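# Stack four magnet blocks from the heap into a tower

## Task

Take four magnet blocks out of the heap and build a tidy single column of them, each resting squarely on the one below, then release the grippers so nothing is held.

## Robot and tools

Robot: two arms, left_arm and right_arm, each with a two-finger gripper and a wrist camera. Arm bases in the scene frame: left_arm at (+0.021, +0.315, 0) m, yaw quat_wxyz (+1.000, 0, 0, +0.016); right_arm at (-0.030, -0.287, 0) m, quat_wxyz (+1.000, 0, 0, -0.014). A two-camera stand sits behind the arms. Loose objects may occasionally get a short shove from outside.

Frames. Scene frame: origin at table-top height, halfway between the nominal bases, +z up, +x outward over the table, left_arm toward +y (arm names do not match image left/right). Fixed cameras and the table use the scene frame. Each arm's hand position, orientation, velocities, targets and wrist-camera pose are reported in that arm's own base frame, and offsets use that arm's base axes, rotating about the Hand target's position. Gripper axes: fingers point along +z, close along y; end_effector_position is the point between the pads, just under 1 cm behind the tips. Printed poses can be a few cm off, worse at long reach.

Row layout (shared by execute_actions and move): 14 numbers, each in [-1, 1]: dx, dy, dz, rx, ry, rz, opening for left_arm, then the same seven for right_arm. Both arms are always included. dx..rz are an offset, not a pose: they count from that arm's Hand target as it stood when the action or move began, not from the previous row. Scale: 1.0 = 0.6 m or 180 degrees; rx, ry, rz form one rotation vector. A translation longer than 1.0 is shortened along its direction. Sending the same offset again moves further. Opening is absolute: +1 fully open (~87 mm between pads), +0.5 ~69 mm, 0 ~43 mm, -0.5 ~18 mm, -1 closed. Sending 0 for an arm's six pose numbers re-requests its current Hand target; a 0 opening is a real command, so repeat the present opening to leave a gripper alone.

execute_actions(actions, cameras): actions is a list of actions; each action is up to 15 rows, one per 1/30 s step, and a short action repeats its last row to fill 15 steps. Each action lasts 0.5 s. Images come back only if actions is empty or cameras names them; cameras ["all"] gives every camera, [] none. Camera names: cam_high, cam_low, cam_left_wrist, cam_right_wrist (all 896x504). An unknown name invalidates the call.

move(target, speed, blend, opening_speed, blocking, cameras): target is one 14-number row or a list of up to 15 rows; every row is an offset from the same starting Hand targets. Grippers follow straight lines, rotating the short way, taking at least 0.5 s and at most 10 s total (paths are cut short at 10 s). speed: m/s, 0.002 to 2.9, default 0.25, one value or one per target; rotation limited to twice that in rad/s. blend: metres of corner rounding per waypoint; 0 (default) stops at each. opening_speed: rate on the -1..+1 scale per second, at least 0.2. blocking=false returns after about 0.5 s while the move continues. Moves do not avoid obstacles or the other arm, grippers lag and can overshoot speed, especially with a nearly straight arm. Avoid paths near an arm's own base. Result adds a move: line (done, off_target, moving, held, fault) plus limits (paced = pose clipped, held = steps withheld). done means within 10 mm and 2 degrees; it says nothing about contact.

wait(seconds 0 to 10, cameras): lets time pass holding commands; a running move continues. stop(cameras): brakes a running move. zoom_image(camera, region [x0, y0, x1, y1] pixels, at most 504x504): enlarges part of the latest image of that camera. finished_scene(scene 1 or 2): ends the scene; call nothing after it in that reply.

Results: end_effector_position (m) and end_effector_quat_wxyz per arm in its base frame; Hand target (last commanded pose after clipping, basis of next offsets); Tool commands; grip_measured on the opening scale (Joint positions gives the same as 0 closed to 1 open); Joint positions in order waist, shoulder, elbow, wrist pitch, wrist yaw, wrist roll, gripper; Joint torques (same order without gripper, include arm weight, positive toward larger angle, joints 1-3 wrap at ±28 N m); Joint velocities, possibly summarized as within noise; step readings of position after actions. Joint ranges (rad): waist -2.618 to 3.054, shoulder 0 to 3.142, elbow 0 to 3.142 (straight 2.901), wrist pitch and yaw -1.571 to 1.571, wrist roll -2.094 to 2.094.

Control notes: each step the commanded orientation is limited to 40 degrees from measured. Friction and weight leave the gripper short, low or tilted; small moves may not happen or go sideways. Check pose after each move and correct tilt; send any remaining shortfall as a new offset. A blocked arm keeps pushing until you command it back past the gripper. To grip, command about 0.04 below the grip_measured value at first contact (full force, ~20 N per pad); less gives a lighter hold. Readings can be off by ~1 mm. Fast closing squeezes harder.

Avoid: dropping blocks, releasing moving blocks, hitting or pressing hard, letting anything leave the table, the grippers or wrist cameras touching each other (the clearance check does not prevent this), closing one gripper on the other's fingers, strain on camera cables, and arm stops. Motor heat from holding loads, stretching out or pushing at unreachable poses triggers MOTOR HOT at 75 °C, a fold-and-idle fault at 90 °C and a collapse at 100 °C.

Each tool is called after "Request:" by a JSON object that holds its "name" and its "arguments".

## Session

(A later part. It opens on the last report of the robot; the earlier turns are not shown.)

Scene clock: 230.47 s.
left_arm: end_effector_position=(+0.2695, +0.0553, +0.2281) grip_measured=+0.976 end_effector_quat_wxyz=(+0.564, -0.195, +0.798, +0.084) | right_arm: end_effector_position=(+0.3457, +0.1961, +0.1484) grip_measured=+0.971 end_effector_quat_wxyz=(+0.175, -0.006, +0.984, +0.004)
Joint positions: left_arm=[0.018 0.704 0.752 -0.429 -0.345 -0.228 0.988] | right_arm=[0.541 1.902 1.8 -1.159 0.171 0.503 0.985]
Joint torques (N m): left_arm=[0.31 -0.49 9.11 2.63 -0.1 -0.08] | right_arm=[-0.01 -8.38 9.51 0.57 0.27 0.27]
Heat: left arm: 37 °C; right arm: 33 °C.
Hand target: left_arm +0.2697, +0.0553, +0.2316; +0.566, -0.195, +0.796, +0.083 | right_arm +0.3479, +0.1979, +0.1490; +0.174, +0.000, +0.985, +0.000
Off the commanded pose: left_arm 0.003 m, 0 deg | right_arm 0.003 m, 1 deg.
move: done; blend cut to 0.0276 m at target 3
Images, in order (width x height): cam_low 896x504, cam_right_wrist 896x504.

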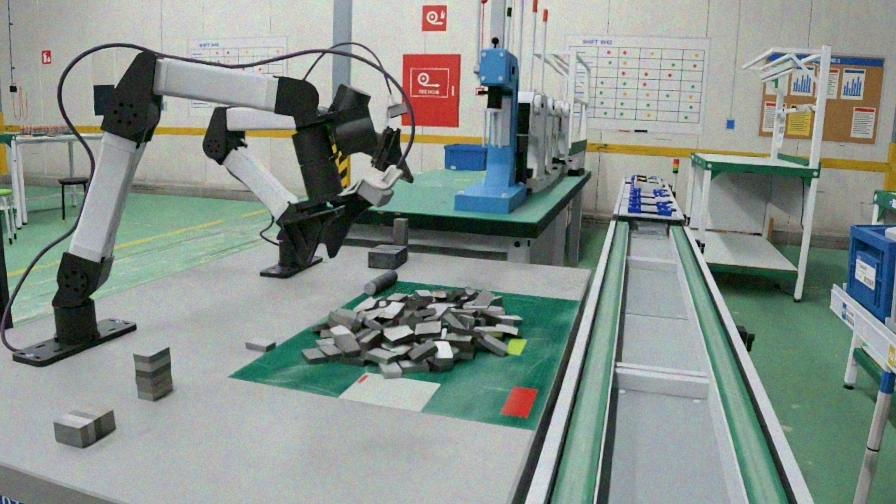

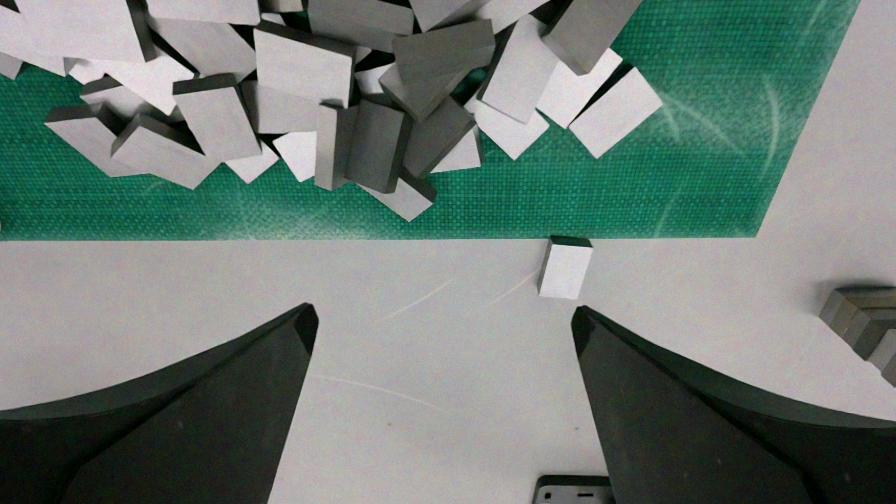

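Request:
{"name": "move", "arguments": {"target": [0,0,0,0,0,0,1, 0.05,-0.148,-0.152,0,0,0.25,1], "speed": 0.3, "cameras": ["cam_right_wrist","cam_low"]}}

Scene clock: 267.30 s.
left_arm: end_effector_position=(+0.2695, +0.0553, +0.2281) grip_measured=+0.976 end_effector_quat_wxyz=(+0.564, -0.195, +0.798, +0.084) | right_arm: end_effector_position=(+0.3773, +0.1097, +0.0617) grip_measured=+0.971 end_effector_quat_wxyz=(+0.160, -0.372, +0.912, +0.063)
Joint positions: left_arm=[0.018 0.704 0.752 -0.429 -0.345 -0.228 0.988] | right_arm=[0.259 1.902 1.456 -0.82 -0.164 -0.489 0.985]
Joint torques (N m): left_arm=[0.28 -0.53 9.11 2.63 -0.1 -0.08] | right_arm=[-0.75 -9.59 5.82 0.87 -0.22 0.01]
Heat: left arm: 38 °C; right arm: 33 °C.
Hand target: left_arm +0.2697, +0.0553, +0.2316; +0.566, -0.195, +0.796, +0.083 | right_arm +0.3779, +0.1092, +0.0578; +0.161, -0.377, +0.910, +0.066
Off the commanded pose: left_arm 0.003 m, 0 deg | right_arm 0.004 m, 1 deg.
move: done
Images, in order (width x height): cam_low 896x504, cam_right_wrist 896x504.

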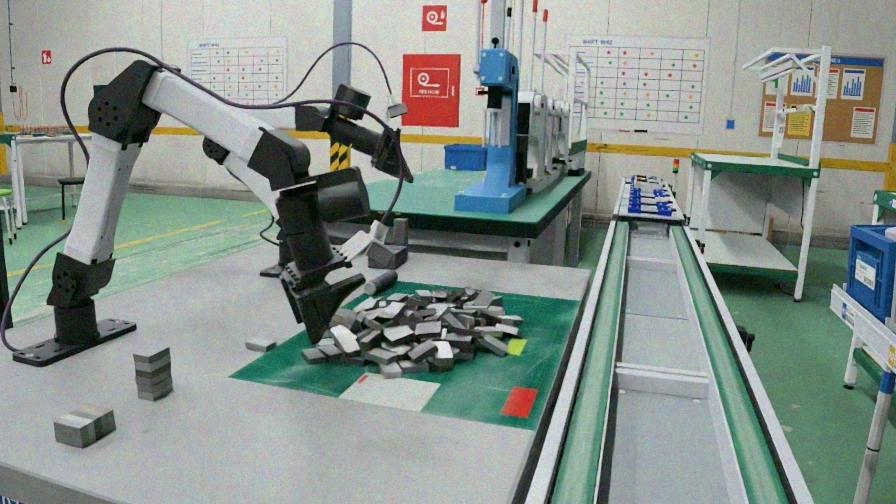

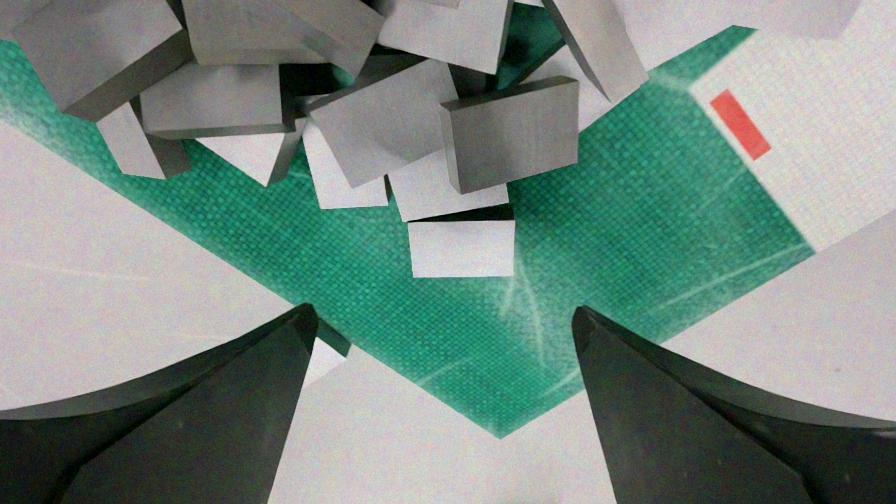

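Request:
{"name": "move", "arguments": {"target": [[0,0,0,0,0,0,1, 0.0083,-0.0083,-0.055,0,0,0,0.3],[0,0,0,0,0,0,1, 0.0083,-0.0083,-0.073,0,0,0,0.3]], "speed": [0.2,0.06], "cameras": ["cam_right_wrist"]}}

Scene clock: 278.53 s.
left_arm: end_effector_position=(+0.2695, +0.0553, +0.2281) grip_measured=+0.976 end_effector_quat_wxyz=(+0.564, -0.195, +0.798, +0.084) | right_arm: end_effector_position=(+0.3832, +0.1057, +0.0228) grip_measured=+0.300 end_effector_quat_wxyz=(+0.166, -0.373, +0.911, +0.063)
Joint positions: left_arm=[0.018 0.704 0.752 -0.429 -0.345 -0.228 0.988] | right_arm=[0.245 1.95 1.359 -0.666 -0.169 -0.505 0.65]
Joint torques (N m): left_arm=[0.28 -0.57 9.11 2.64 -0.09 -0.09] | right_arm=[-0.9 -8.69 5.72 0.86 -0.16 0]
Heat: left arm: 38 °C; right arm: 34 °C.
Hand target: left_arm +0.2697, +0.0553, +0.2316; +0.566, -0.195, +0.796, +0.083 | right_arm +0.3828, +0.1042, +0.0140; +0.161, -0.377, +0.910, +0.066
Off the commanded pose: left_arm 0.003 m, 0 deg | right_arm 0.009 m, 1 deg.
move: done
Images, in order (width x height): cam_right_wrist 896x504.

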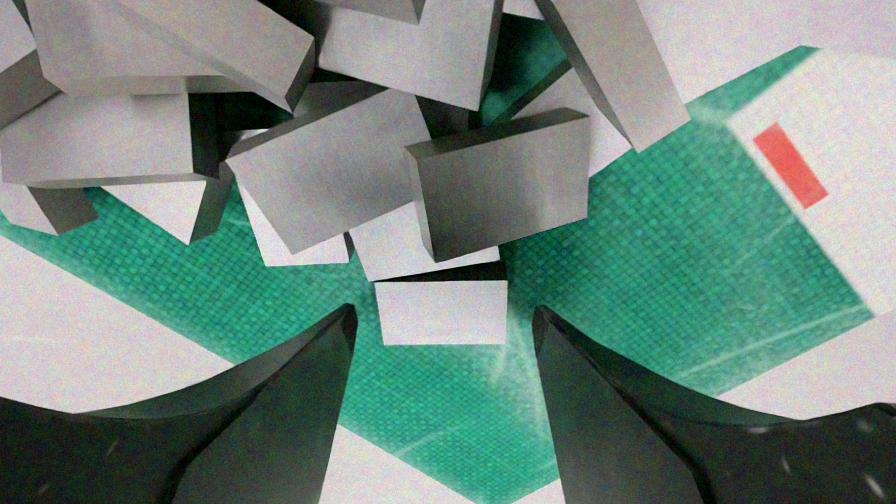

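Request:
{"name": "move", "arguments": {"target": [[0,0,0,0,0,0,1, 0,0,0.005,0,0,0,-0.2],[0,0,0,0,0,0,1, 0,0,0.127,0,0,0,-0.2],[0,0,0,0,0,0,1, -0.171,0.03,0.127,0,0,0.25,-0.2],[0,0,0,0,0,0,1, -0.171,0.03,0.052,0,0,0.25,-0.2]], "speed": [0.06,0.2,0.25,0.2], "blend": [0,0.02,0.02,0], "opening_speed": 2, "cameras": ["all"]}}

Scene clock: 295.77 s.
left_arm: end_effector_position=(+0.2695, +0.0553, +0.2281) grip_measured=+0.976 end_effector_quat_wxyz=(+0.564, -0.195, +0.798, +0.084) | right_arm: end_effector_position=(+0.2792, +0.1180, +0.0477) grip_measured=-0.078 end_effector_quat_wxyz=(-0.118, +0.689, -0.705, -0.119)
Joint positions: left_arm=[0.018 0.704 0.752 -0.429 -0.345 -0.228 0.988] | right_arm=[0.341 1.675 1.131 -0.908 -0.316 -1.189 0.461]
Joint torques (N m): left_arm=[0.28 -0.47 9.1 2.63 -0.1 -0.07] | right_arm=[0.2 -6.94 5.86 0.49 -0.32 0]
Heat: left arm: 38 °C; right arm: 37 °C.
Hand target: left_arm +0.2697, +0.0553, +0.2316; +0.566, -0.195, +0.796, +0.083 | right_arm +0.2803, +0.1222, +0.0452; -0.123, +0.696, -0.696, -0.123
Off the commanded pose: left_arm 0.003 m, 0 deg | right_arm 0.005 m, 1 deg.
move: done

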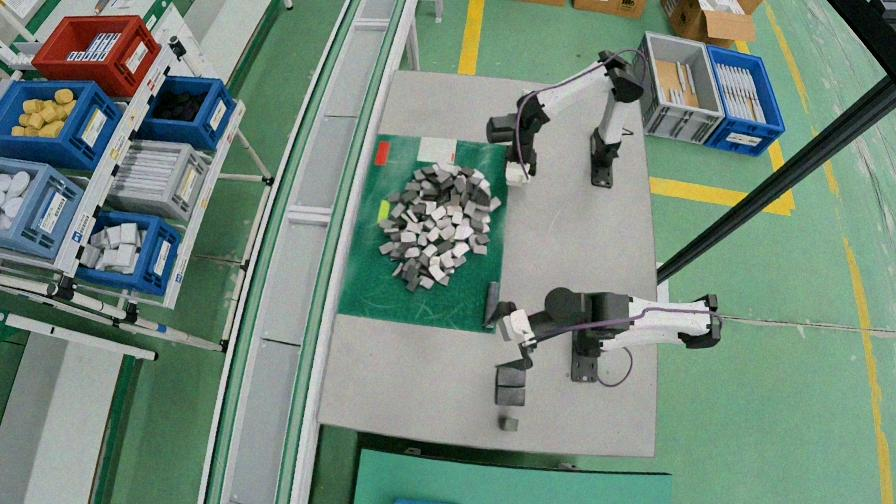

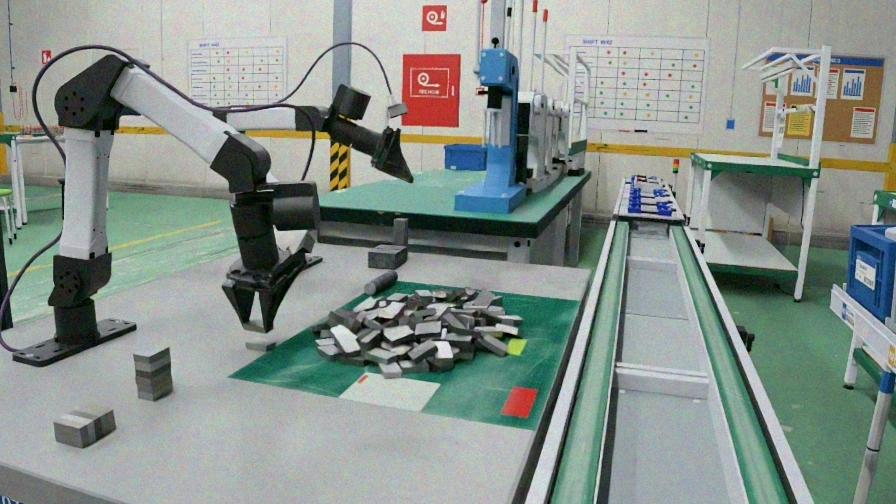

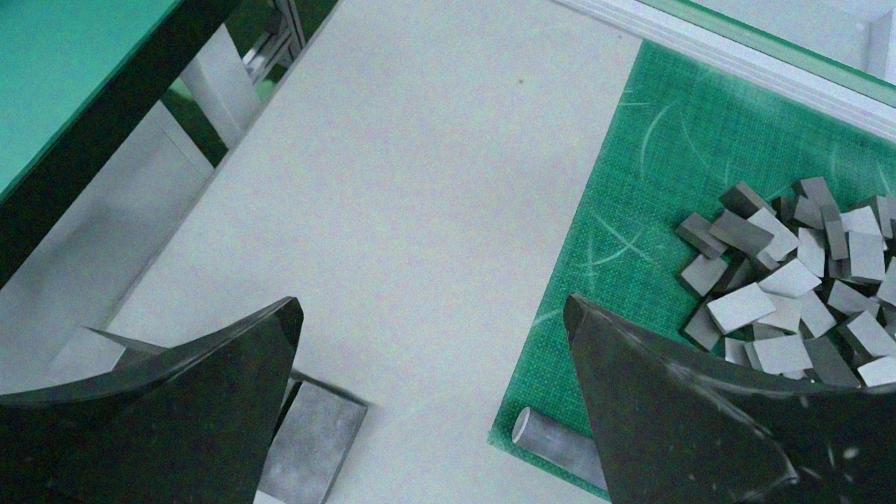

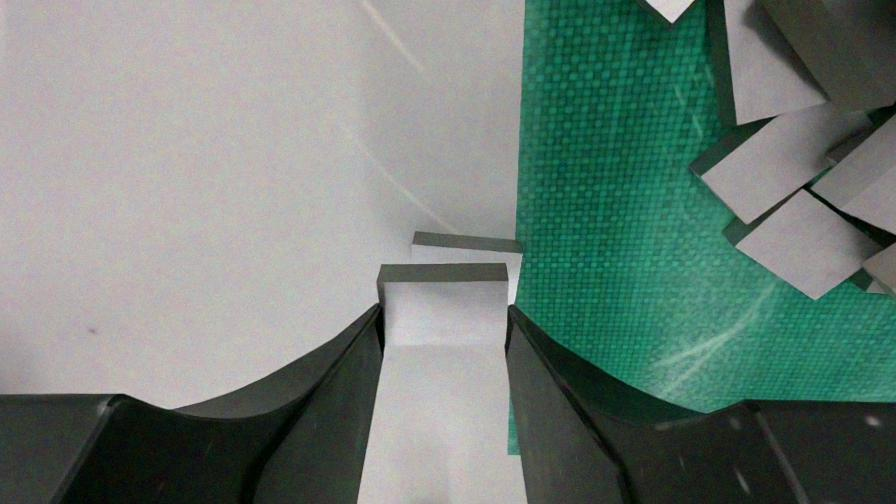

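Request:
{"name": "zoom_image", "arguments": {"camera": "cam_right_wrist", "region": [350, 210, 550, 360]}}

Scaled by 2.520 from the camera's 896x504 image, which has a finer 1280x720 frame.

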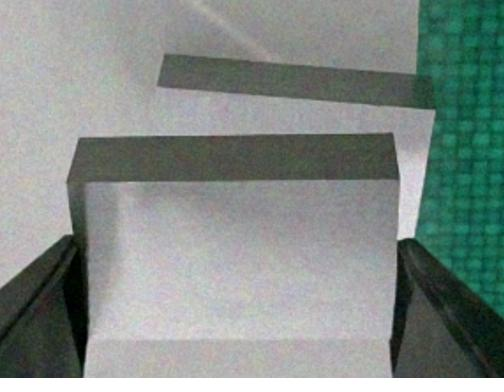

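Request:
{"name": "move", "arguments": {"target": [0,0,0,0,0,0,1, 0.012,-0.009,-0.008,0,0,-0.025,-0.2], "speed": 0.1, "cameras": ["cam_right_wrist"]}}

Request:
{"name": "zoom_image", "arguments": {"camera": "cam_right_wrist", "region": [350, 210, 550, 360]}}

Scene clock: 342.97 s.
left_arm: end_effector_position=(+0.2695, +0.0553, +0.2281) grip_measured=+0.976 end_effector_quat_wxyz=(+0.564, -0.195, +0.798, +0.084) | right_arm: end_effector_position=(+0.2877, +0.1178, +0.0463) grip_measured=-0.078 end_effector_quat_wxyz=(-0.130, +0.676, -0.716, -0.114)
Joint positions: left_arm=[0.018 0.704 0.752 -0.429 -0.345 -0.228 0.988] | right_arm=[0.33 1.682 1.131 -0.871 -0.316 -1.16 0.461]
Joint torques (N m): left_arm=[0.27 -0.5 9.07 2.63 -0.11 -0.09] | right_arm=[-0.87 -6.5 5.48 0.6 -0.24 0.3]
Heat: left arm: 39 °C; right arm: 34 °C.
Hand target: left_arm +0.2697, +0.0553, +0.2316; +0.566, -0.195, +0.796, +0.083 | right_arm +0.2875, +0.1168, +0.0404; -0.128, +0.668, -0.723, -0.118
Off the commanded pose: left_arm 0.003 m, 0 deg | right_arm 0.006 m, 1 deg.
move: done
Images, in order (width x height): cam_right_wrist 896x504.

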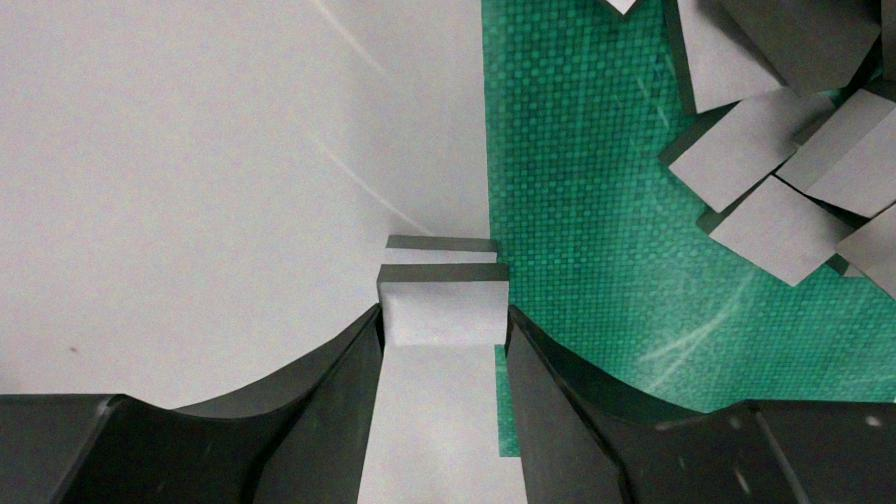

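Scaled by 2.520 from the camera's 896x504 image, which has a finer 1280x720 frame.

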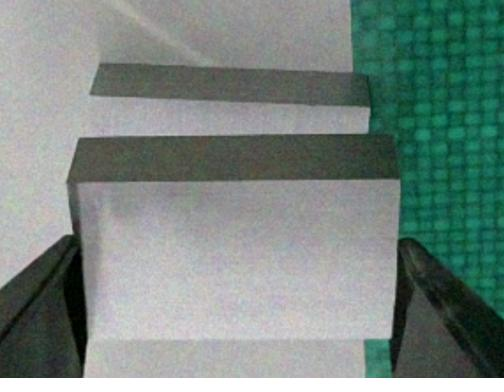

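Request:
{"name": "move", "arguments": {"target": [[0,0,0,0,0,0,1, -0.0018,-0.0113,0,0,0,-0.012,-0.2],[0,0,0,0,0,0,1, -0.0018,-0.0113,-0.018,0,0,-0.012,-0.2]], "speed": 0.06, "cameras": ["cam_right_wrist"]}}

Request:
{"name": "zoom_image", "arguments": {"camera": "cam_right_wrist", "region": [350, 210, 550, 360]}}

Scene clock: 352.13 s.
left_arm: end_effector_position=(+0.2695, +0.0553, +0.2281) grip_measured=+0.976 end_effector_quat_wxyz=(+0.564, -0.195, +0.798, +0.084) | right_arm: end_effector_position=(+0.2856, +0.1113, +0.0345) grip_measured=-0.078 end_effector_quat_wxyz=(+0.131, -0.662, +0.729, +0.114)
Joint positions: left_arm=[0.018 0.704 0.752 -0.429 -0.345 -0.228 0.988] | right_arm=[0.311 1.682 1.081 -0.819 -0.316 -1.14 0.461]
Joint torques (N m): left_arm=[0.29 -0.51 9.09 2.64 -0.1 -0.06] | right_arm=[-0.92 -6.5 5.67 0.61 -0.21 0.25]
Heat: left arm: 39 °C; right arm: 33 °C.
Hand target: left_arm +0.2697, +0.0553, +0.2316; +0.566, -0.195, +0.796, +0.083 | right_arm +0.2864, +0.1100, +0.0295; +0.130, -0.655, +0.736, +0.116
Off the commanded pose: left_arm 0.003 m, 0 deg | right_arm 0.005 m, 1 deg.
move: done
Images, in order (width x height): cam_right_wrist 896x504.

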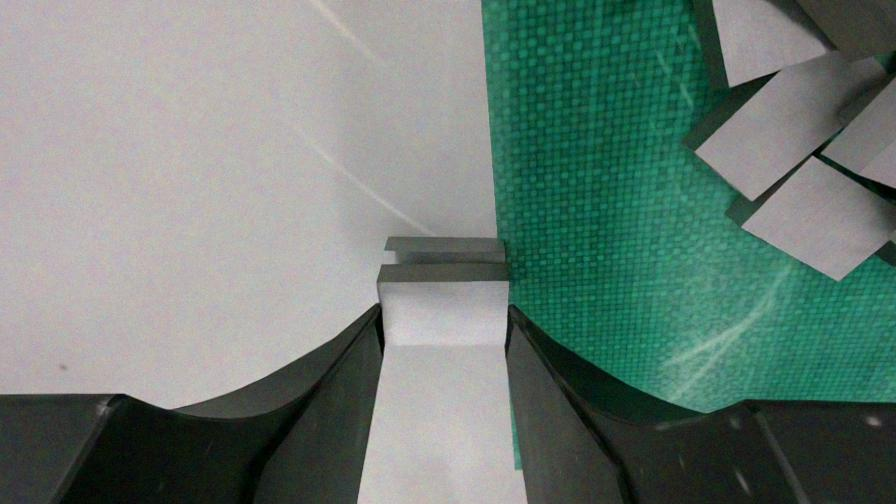

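Scaled by 2.520 from the camera's 896x504 image, which has a finer 1280x720 frame.

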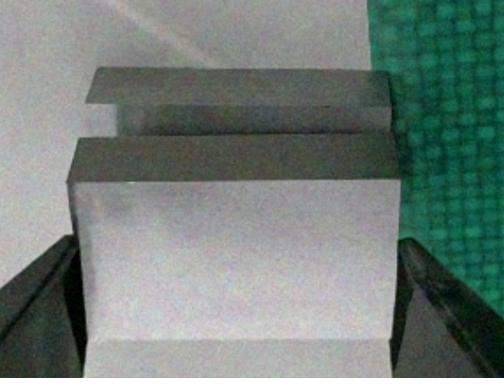

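Request:
{"name": "move", "arguments": {"target": [0,0,0,0,0,0,1, 0,0.0015,-0.012,0,0,0,-0.2], "speed": 0.05, "cameras": ["cam_right_wrist"]}}

Request:
{"name": "zoom_image", "arguments": {"camera": "cam_right_wrist", "region": [350, 210, 550, 360]}}

Scene clock: 359.60 s.
left_arm: end_effector_position=(+0.2695, +0.0553, +0.2281) grip_measured=+0.976 end_effector_quat_wxyz=(+0.564, -0.195, +0.798, +0.084) | right_arm: end_effector_position=(+0.2856, +0.1113, +0.0300) grip_measured=-0.078 end_effector_quat_wxyz=(+0.131, -0.660, +0.730, +0.114)
Joint positions: left_arm=[0.018 0.704 0.752 -0.429 -0.345 -0.228 0.988] | right_arm=[0.311 1.688 1.068 -0.8 -0.316 -1.135 0.461]
Joint torques (N m): left_arm=[0.28 -0.5 9.11 2.64 -0.1 -0.07] | right_arm=[-0.61 -6.13 5.08 0.69 -0.2 0.26]
Heat: left arm: 39 °C; right arm: 32 °C.
Hand target: left_arm +0.2697, +0.0553, +0.2316; +0.566, -0.195, +0.796, +0.083 | right_arm +0.2863, +0.1109, +0.0224; +0.130, -0.655, +0.736, +0.116
Off the commanded pose: left_arm 0.003 m, 0 deg | right_arm 0.008 m, 1 deg.
move: done
Images, in order (width x height): cam_right_wrist 896x504.

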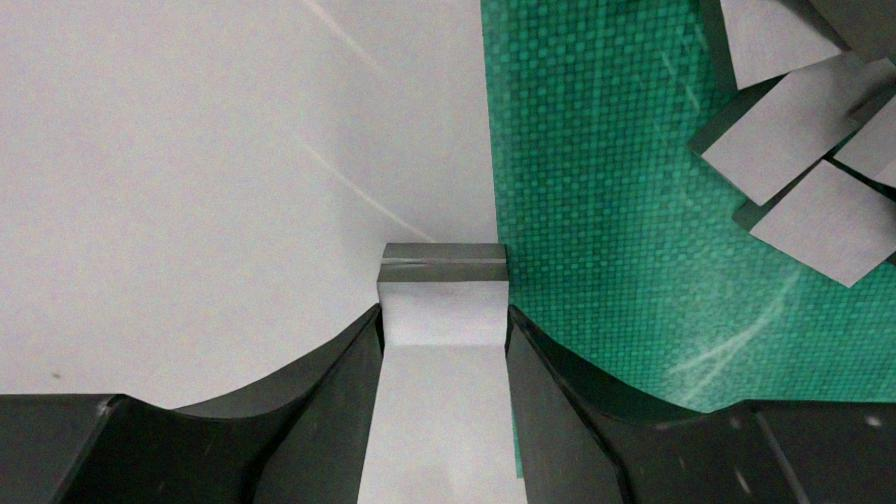

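Scaled by 2.520 from the camera's 896x504 image, which has a finer 1280x720 frame.

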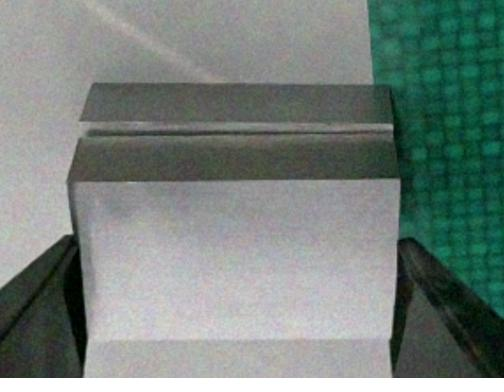

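Request:
{"name": "move", "arguments": {"target": [[0,0,0,0,0,0,1, 0,0,-0.005,0,0,0,-0.2],[0,0,0,0,0,0,1, 0,0,-0.005,0,0,0,0.2],[0,0,0,0,0,0,1, 0,0,0.1,0,0,0,0.2],[0,0,0,0,0,0,1, 0.103,0.145,0.211,0,0,-0.463,1]], "speed": [0.05,0.06,0.15,0.3], "blend": [0,0,0.02,0], "opening_speed": 2, "cameras": ["cam_right_wrist","cam_low"]}}

Request:
{"name": "zoom_image", "arguments": {"camera": "cam_right_wrist", "region": [0, 0, 504, 250]}}

Request:
{"name": "zoom_image", "arguments": {"camera": "cam_right_wrist", "region": [392, 0, 896, 350]}}

Scene clock: 377.57 s.
left_arm: end_effector_position=(+0.2695, +0.0553, +0.2281) grip_measured=+0.976 end_effector_quat_wxyz=(+0.564, -0.195, +0.798, +0.084) | right_arm: end_effector_position=(+0.3467, +0.1953, +0.1490) grip_measured=+0.971 end_effector_quat_wxyz=(+0.176, -0.004, +0.984, +0.004)
Joint positions: left_arm=[0.018 0.704 0.752 -0.429 -0.345 -0.228 0.988] | right_arm=[0.538 1.902 1.802 -1.158 0.171 0.503 0.985]
Joint torques (N m): left_arm=[0.28 -0.5 9.14 2.63 -0.11 -0.09] | right_arm=[0.25 -8.31 9.36 0.57 0.26 0.27]
Heat: left arm: 40 °C; right arm: 32 °C.
Hand target: left_arm +0.2697, +0.0553, +0.2316; +0.566, -0.195, +0.796, +0.083 | right_arm +0.3481, +0.1979, +0.1490; +0.174, +0.000, +0.985, +0.000
Off the commanded pose: left_arm 0.003 m, 0 deg | right_arm 0.003 m, 1 deg.
move: done
Images, in order (width x height): cam_low 896x504, cam_right_wrist 896x504.

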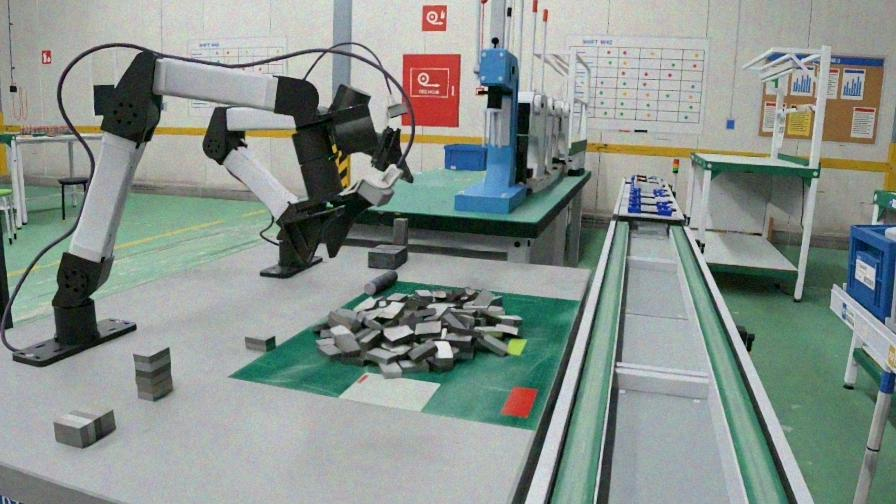

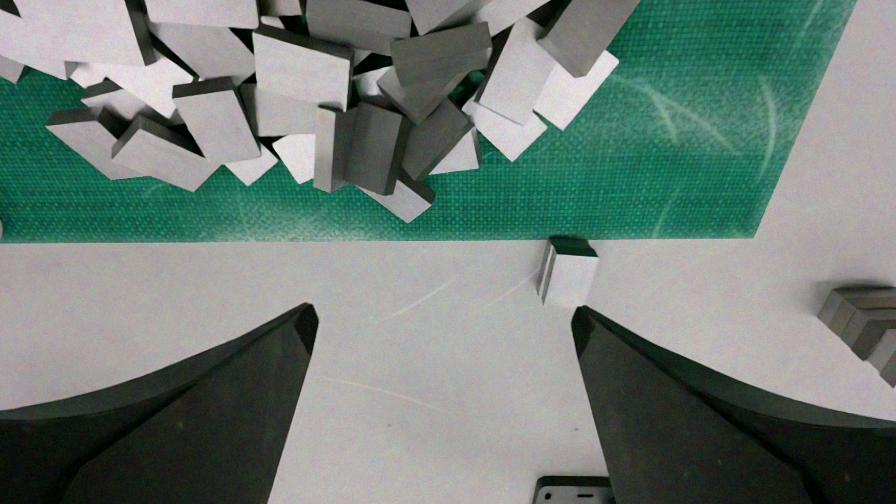

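Scaled by 1.000.

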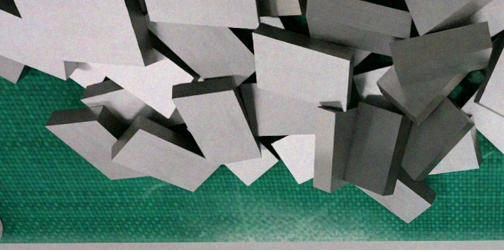

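Scaled by 1.000.

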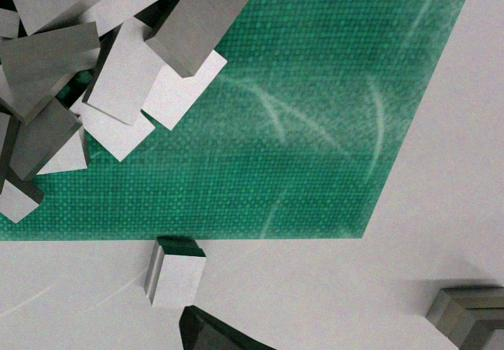

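Request:
{"name": "move", "arguments": {"target": [0,0,0,0,0,0,1, 0.096,-0.108,-0.152,0,0,0.25,0.5], "speed": 0.3, "cameras": ["cam_right_wrist"]}}

Scene clock: 399.80 s.
left_arm: end_effector_position=(+0.2695, +0.0553, +0.2281) grip_measured=+0.976 end_effector_quat_wxyz=(+0.564, -0.195, +0.798, +0.084) | right_arm: end_effector_position=(+0.4043, +0.1332, +0.0657) grip_measured=+0.500 end_effector_quat_wxyz=(+0.164, -0.371, +0.912, +0.063)
Joint positions: left_arm=[0.018 0.704 0.752 -0.429 -0.345 -0.228 0.988] | right_arm=[0.298 2.013 1.625 -0.863 -0.152 -0.451 0.75]
Joint torques (N m): left_arm=[0.32 -0.5 9.14 2.63 -0.11 -0.07] | right_arm=[-0.73 -9.51 6.48 0.88 -0.16 0.03]
Heat: left arm: 40 °C; right arm: 33 °C.
Hand target: left_arm +0.2697, +0.0553, +0.2316; +0.566, -0.195, +0.796, +0.083 | right_arm +0.4058, +0.1331, +0.0578; +0.161, -0.377, +0.910, +0.066
Off the commanded pose: left_arm 0.003 m, 0 deg | right_arm 0.008 m, 1 deg.
move: done
Images, in order (width x height): cam_right_wrist 896x504.

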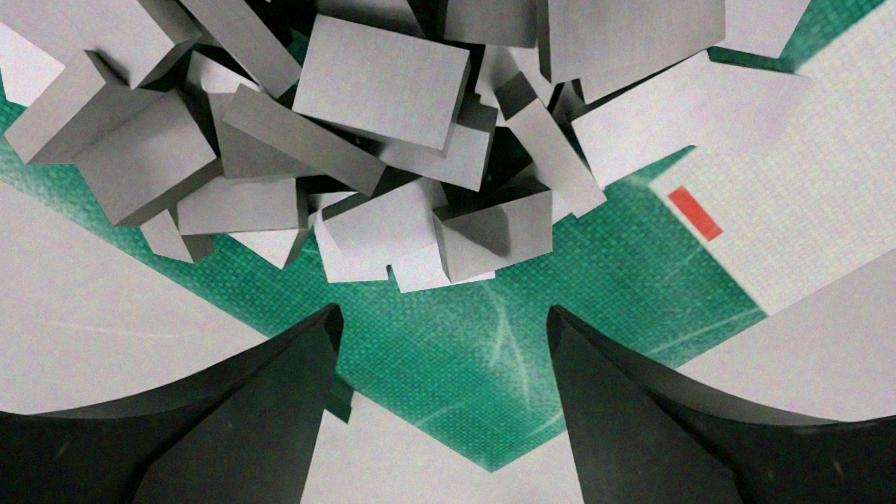

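Request:
{"name": "move", "arguments": {"target": [[0,0,0,0,0,0,1, 0.056,0.005,0.02,0,0,0,-1],[0,0,0,0,0,0,1, 0.056,0.005,-0.03,0,0,0,-1]], "speed": [0.15,0.08], "cameras": ["cam_right_wrist","cam_low"]}}

Scene clock: 419.40 s.
left_arm: end_effector_position=(+0.2695, +0.0553, +0.2281) grip_measured=+0.976 end_effector_quat_wxyz=(+0.564, -0.195, +0.798, +0.084) | right_arm: end_effector_position=(+0.4393, +0.1379, +0.0521) grip_measured=-1.000 end_effector_quat_wxyz=(+0.169, -0.373, +0.910, +0.063)
Joint positions: left_arm=[0.018 0.704 0.752 -0.429 -0.345 -0.228 0.988] | right_arm=[0.284 2.152 1.78 -0.871 -0.158 -0.467 0]
Joint torques (N m): left_arm=[0.32 -0.47 9.07 2.64 -0.1 -0.08] | right_arm=[-0.88 -10.25 5.9 0.89 -0.15 0.02]
Heat: left arm: 40 °C; right arm: 36 °C.
Hand target: left_arm +0.2697, +0.0553, +0.2316; +0.566, -0.195, +0.796, +0.083 | right_arm +0.4393, +0.1361, +0.0398; +0.161, -0.377, +0.910, +0.066
Off the commanded pose: left_arm 0.003 m, 0 deg | right_arm 0.012 m, 1 deg.
move: off_target (right_arm)
Images, in order (width x height): cam_low 896x504, cam_right_wrist 896x504.

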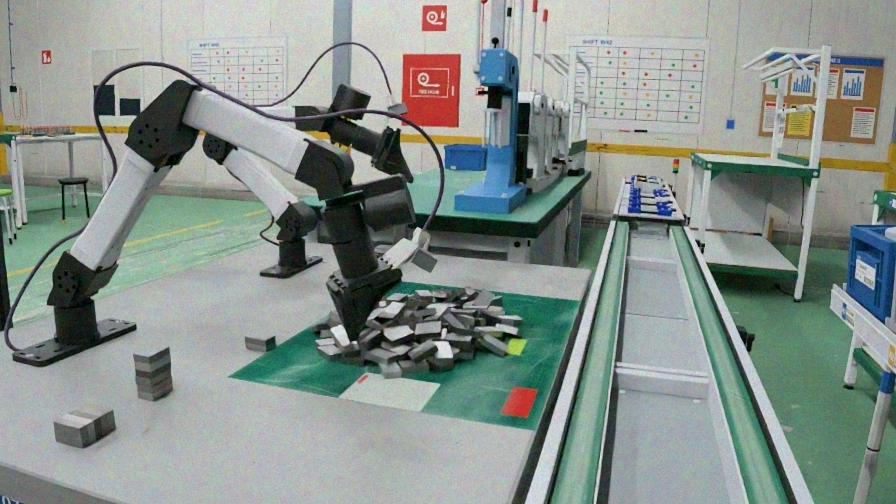

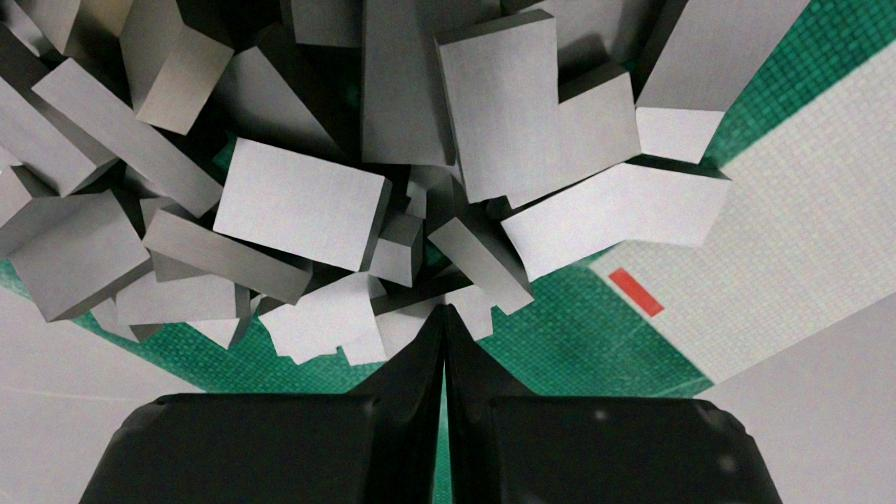

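Request:
{"name": "move", "arguments": {"target": [[0,0,0,0,0,0,1, -0.075,-0.075,0,0,0,0,-1],[0,0,0,0,0,0,1, -0.085,-0.085,0.08,0,0,0,0.5]], "speed": [0.12,0.2], "cameras": ["cam_right_wrist","cam_low"]}}

Scene clock: 425.43 s.
left_arm: end_effector_position=(+0.2695, +0.0553, +0.2281) grip_measured=+0.976 end_effector_quat_wxyz=(+0.564, -0.195, +0.798, +0.084) | right_arm: end_effector_position=(+0.3858, +0.0860, +0.0749) grip_measured=+0.500 end_effector_quat_wxyz=(+0.149, -0.372, +0.914, +0.066)
Joint positions: left_arm=[0.018 0.704 0.752 -0.429 -0.345 -0.228 0.988] | right_arm=[0.193 1.929 1.549 -0.921 -0.185 -0.556 0.75]
Joint torques (N m): left_arm=[0.28 -0.47 9.1 2.63 -0.1 -0.08] | right_arm=[-0.95 -11.71 8.58 0.52 -0.18 0]
Heat: left arm: 40 °C; right arm: 37 °C.
Hand target: left_arm +0.2697, +0.0553, +0.2316; +0.566, -0.195, +0.796, +0.083 | right_arm +0.3883, +0.0850, +0.0877; +0.161, -0.377, +0.910, +0.066
Off the commanded pose: left_arm 0.003 m, 0 deg | right_arm 0.013 m, 2 deg.
move: off_target (right_arm); target 2's new opening was sent with right_arm's hand 0.013 m and 2 deg from that target
Images, in order (width x height): cam_low 896x504, cam_right_wrist 896x504.

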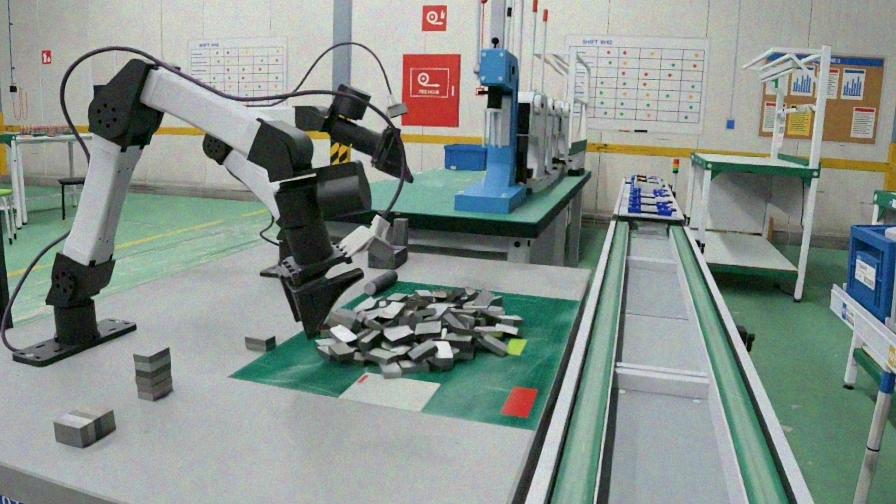

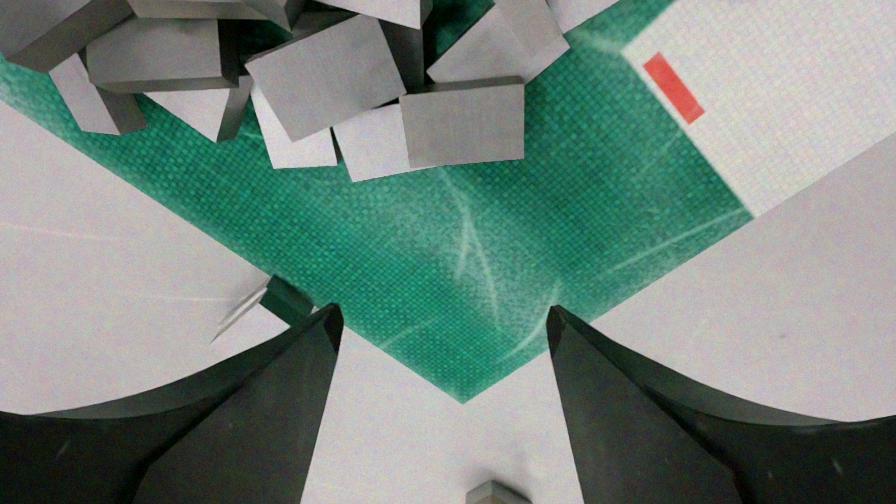

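Request:
{"name": "zoom_image", "arguments": {"camera": "cam_right_wrist", "region": [240, 0, 600, 200]}}

Request:
{"name": "zoom_image", "arguments": {"camera": "cam_low", "region": [290, 270, 550, 400]}}

Scaled by 1.400 from the camera's 896x504 image, which has a finer 1280x720 frame.

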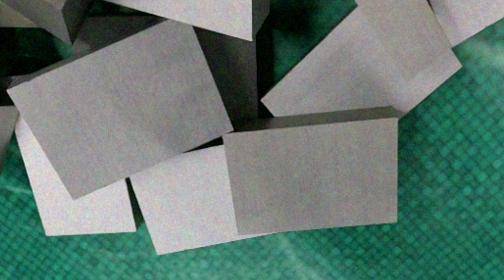

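Scaled by 1.938 from the camera's 896x504 image, which has a finer 1280x720 frame.

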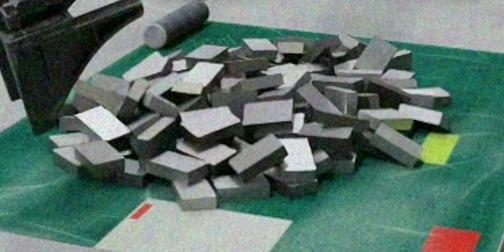

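Request:
{"name": "move", "arguments": {"target": [[0,0,0,0,0,0,1, 0.073,0.058,-0.01,0,0,0,-1],[0,0,0,0,0,0,1, 0.073,0.058,-0.086,0,0,0,-1],[0,0,0,0,0,0,1, -0.02,-0.035,-0.086,0,0,0,-1],[0,0,0,0,0,0,1, -0.025,-0.04,-0.01,0,0,0,0.5]], "speed": [0.2,0.1,0.12,0.2], "blend": [0.01,0,0.01,0], "cameras": ["cam_right_wrist"]}}

Scene clock: 448.13 s.
left_arm: end_effector_position=(+0.2695, +0.0553, +0.2281) grip_measured=+0.976 end_effector_quat_wxyz=(+0.564, -0.195, +0.798, +0.084) | right_arm: end_effector_position=(+0.3702, +0.0619, +0.0688) grip_measured=+0.500 end_effector_quat_wxyz=(+0.148, -0.372, +0.914, +0.066)
Joint positions: left_arm=[0.018 0.704 0.752 -0.429 -0.345 -0.228 0.988] | right_arm=[0.135 1.864 1.44 -0.889 -0.201 -0.612 0.75]
Joint torques (N m): left_arm=[0.32 -0.54 9.06 2.63 -0.1 -0.06] | right_arm=[-0.88 -11.19 8.57 0.5 -0.2 0.01]
Heat: left arm: 41 °C; right arm: 41 °C.
Hand target: left_arm +0.2697, +0.0553, +0.2316; +0.566, -0.195, +0.796, +0.083 | right_arm +0.3733, +0.0611, +0.0817; +0.161, -0.377, +0.910, +0.066
Off the commanded pose: left_arm 0.003 m, 0 deg | right_arm 0.013 m, 2 deg.
move: off_target (right_arm); target 4's new opening was sent with right_arm's hand 0.013 m and 2 deg from that target
Images, in order (width x height): cam_right_wrist 896x504.

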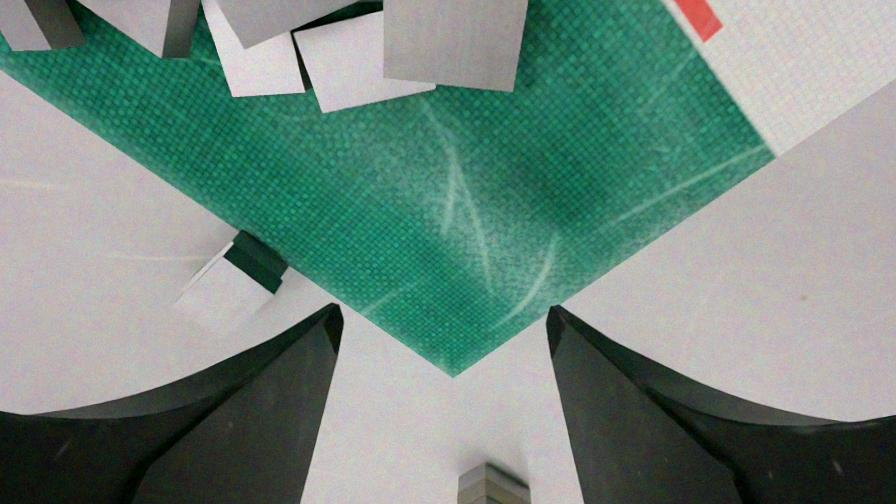

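Request:
{"name": "move", "arguments": {"target": [0,0,0,0,0,0,1, 0.123,0.118,-0.01,0,0,0,0.5], "speed": 0.2, "cameras": ["cam_right_wrist"]}}

Request:
{"name": "zoom_image", "arguments": {"camera": "cam_right_wrist", "region": [240, 100, 640, 325]}}

Scene clock: 456.80 s.
left_arm: end_effector_position=(+0.2695, +0.0553, +0.2281) grip_measured=+0.976 end_effector_quat_wxyz=(+0.564, -0.195, +0.798, +0.084) | right_arm: end_effector_position=(+0.4455, +0.1320, +0.0780) grip_measured=+0.500 end_effector_quat_wxyz=(+0.168, -0.383, +0.906, +0.069)
Joint positions: left_arm=[0.018 0.704 0.752 -0.429 -0.345 -0.228 0.988] | right_arm=[0.263 2.167 1.907 -0.992 -0.181 -0.508 0.75]
Joint torques (N m): left_arm=[0.28 -0.47 9.17 2.64 -0.1 -0.07] | right_arm=[-0.18 -10.43 9.4 0.64 0.03 0.28]
Heat: left arm: 41 °C; right arm: 44 °C.
Hand target: left_arm +0.2697, +0.0553, +0.2316; +0.566, -0.195, +0.796, +0.083 | right_arm +0.4471, +0.1318, +0.0757; +0.161, -0.377, +0.910, +0.066
Off the commanded pose: left_arm 0.003 m, 0 deg | right_arm 0.003 m, 1 deg.
move: done
Images, in order (width x height): cam_right_wrist 896x504.

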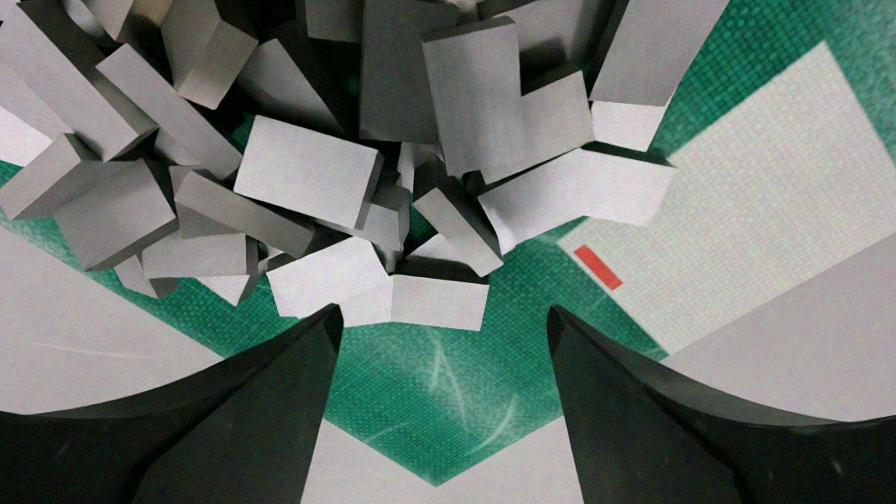

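Scaled by 1.260 from the camera's 896x504 image, which has a finer 1280x720 frame.

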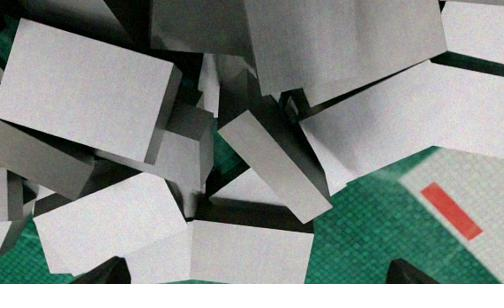

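Request:
{"name": "move", "arguments": {"target": [[0,0,0,0,0,0,1, -0.035,-0.03,-0.02,0,0,-0.028,0.17],[0,0,0,0,0,0,1, -0.035,-0.03,-0.075,0,0,-0.028,0.17]], "speed": [0.15,0.08], "cameras": ["cam_right_wrist"]}}

Request:
{"name": "zoom_image", "arguments": {"camera": "cam_right_wrist", "region": [240, 180, 640, 405]}}

Scene clock: 466.47 s.
left_arm: end_effector_position=(+0.2695, +0.0553, +0.2281) grip_measured=+0.976 end_effector_quat_wxyz=(+0.564, -0.195, +0.798, +0.084) | right_arm: end_effector_position=(+0.4192, +0.1152, +0.0305) grip_measured=+0.170 end_effector_quat_wxyz=(+0.145, -0.344, +0.925, +0.066)
Joint positions: left_arm=[0.018 0.704 0.752 -0.429 -0.345 -0.228 0.988] | right_arm=[0.244 2.116 1.644 -0.822 -0.161 -0.446 0.585]
Joint torques (N m): left_arm=[0.25 -0.5 9.14 2.63 -0.11 -0.08] | right_arm=[-0.68 -12.4 4.96 1.13 0.04 0.26]
Heat: left arm: 41 °C; right arm: 46 °C.
Hand target: left_arm +0.2697, +0.0553, +0.2316; +0.566, -0.195, +0.796, +0.083 | right_arm +0.4263, +0.1139, +0.0309; +0.164, -0.336, +0.925, +0.059
Off the commanded pose: left_arm 0.003 m, 0 deg | right_arm 0.007 m, 2 deg.
move: done
Images, in order (width x height): cam_right_wrist 896x504.

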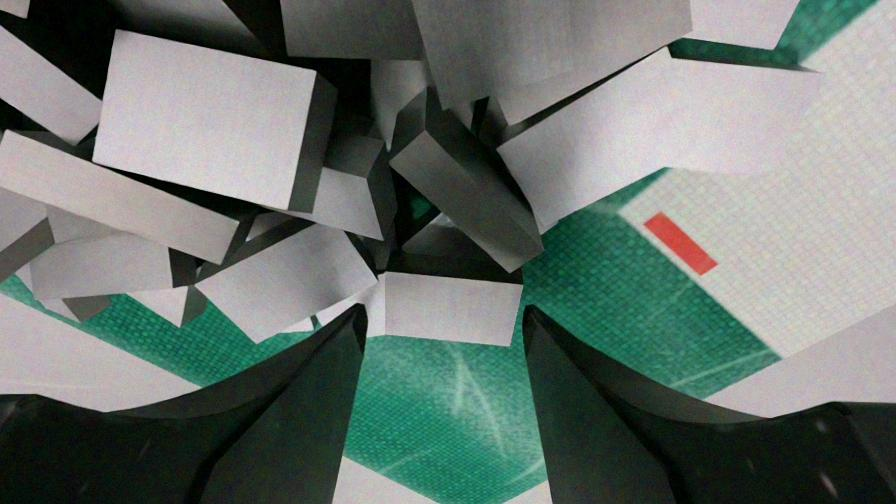

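Scaled by 1.260 from the camera's 896x504 image, which has a finer 1280x720 frame.

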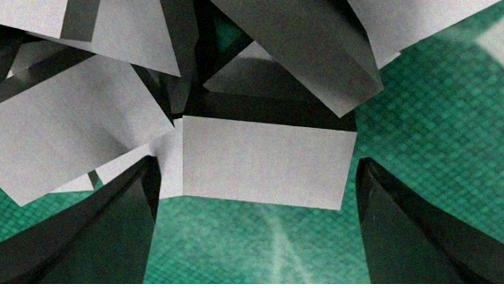

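Request:
{"name": "move", "arguments": {"target": [[0,0,0,0,0,0,1, 0,0,0.0,0,0,-0.022,-0.2],[0,0,0,0,0,0,1, 0,0,0.1,0,0,-0.022,-0.2]], "speed": [0.06,0.15], "opening_speed": 1, "cameras": ["cam_right_wrist"]}}

Request:
{"name": "zoom_image", "arguments": {"camera": "cam_right_wrist", "region": [240, 180, 640, 405]}}

Scene clock: 475.90 s.
left_arm: end_effector_position=(+0.2695, +0.0553, +0.2281) grip_measured=+0.976 end_effector_quat_wxyz=(+0.564, -0.195, +0.798, +0.084) | right_arm: end_effector_position=(+0.4214, +0.1141, +0.0681) grip_measured=-0.076 end_effector_quat_wxyz=(+0.143, -0.310, +0.938, +0.059)
Joint positions: left_arm=[0.018 0.704 0.752 -0.429 -0.345 -0.228 0.988] | right_arm=[0.244 2.101 1.773 -0.963 -0.137 -0.374 0.462]
Joint torques (N m): left_arm=[0.25 -0.51 9.11 2.64 -0.09 -0.06] | right_arm=[-0.44 -14.53 9.25 0.56 0.03 0.23]
Heat: left arm: 41 °C; right arm: 48 °C.
Hand target: left_arm +0.2697, +0.0553, +0.2316; +0.566, -0.195, +0.796, +0.083 | right_arm +0.4262, +0.1138, +0.0908; +0.166, -0.304, +0.936, +0.053
Off the commanded pose: left_arm 0.003 m, 0 deg | right_arm 0.023 m, 3 deg.
move: off_target (right_arm)
Images, in order (width x height): cam_right_wrist 896x504.

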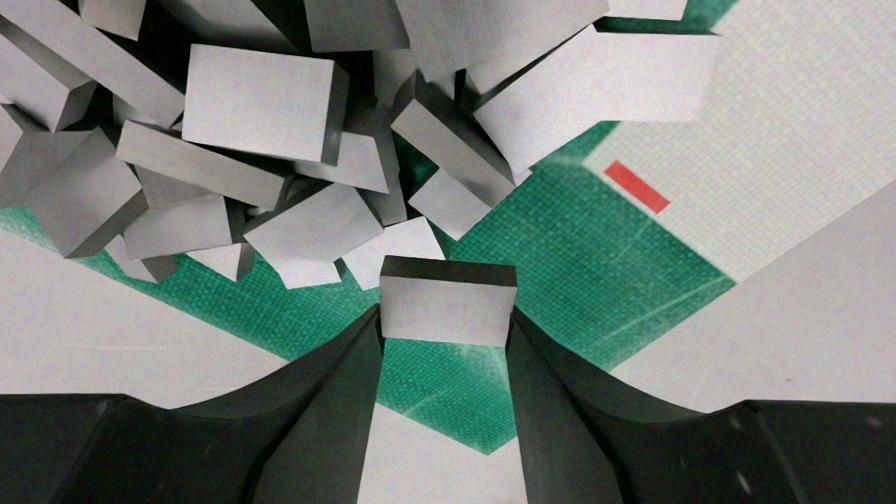

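Scaled by 1.260 from the camera's 896x504 image, which has a finer 1280x720 frame.

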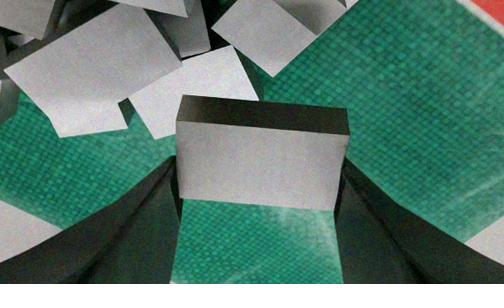

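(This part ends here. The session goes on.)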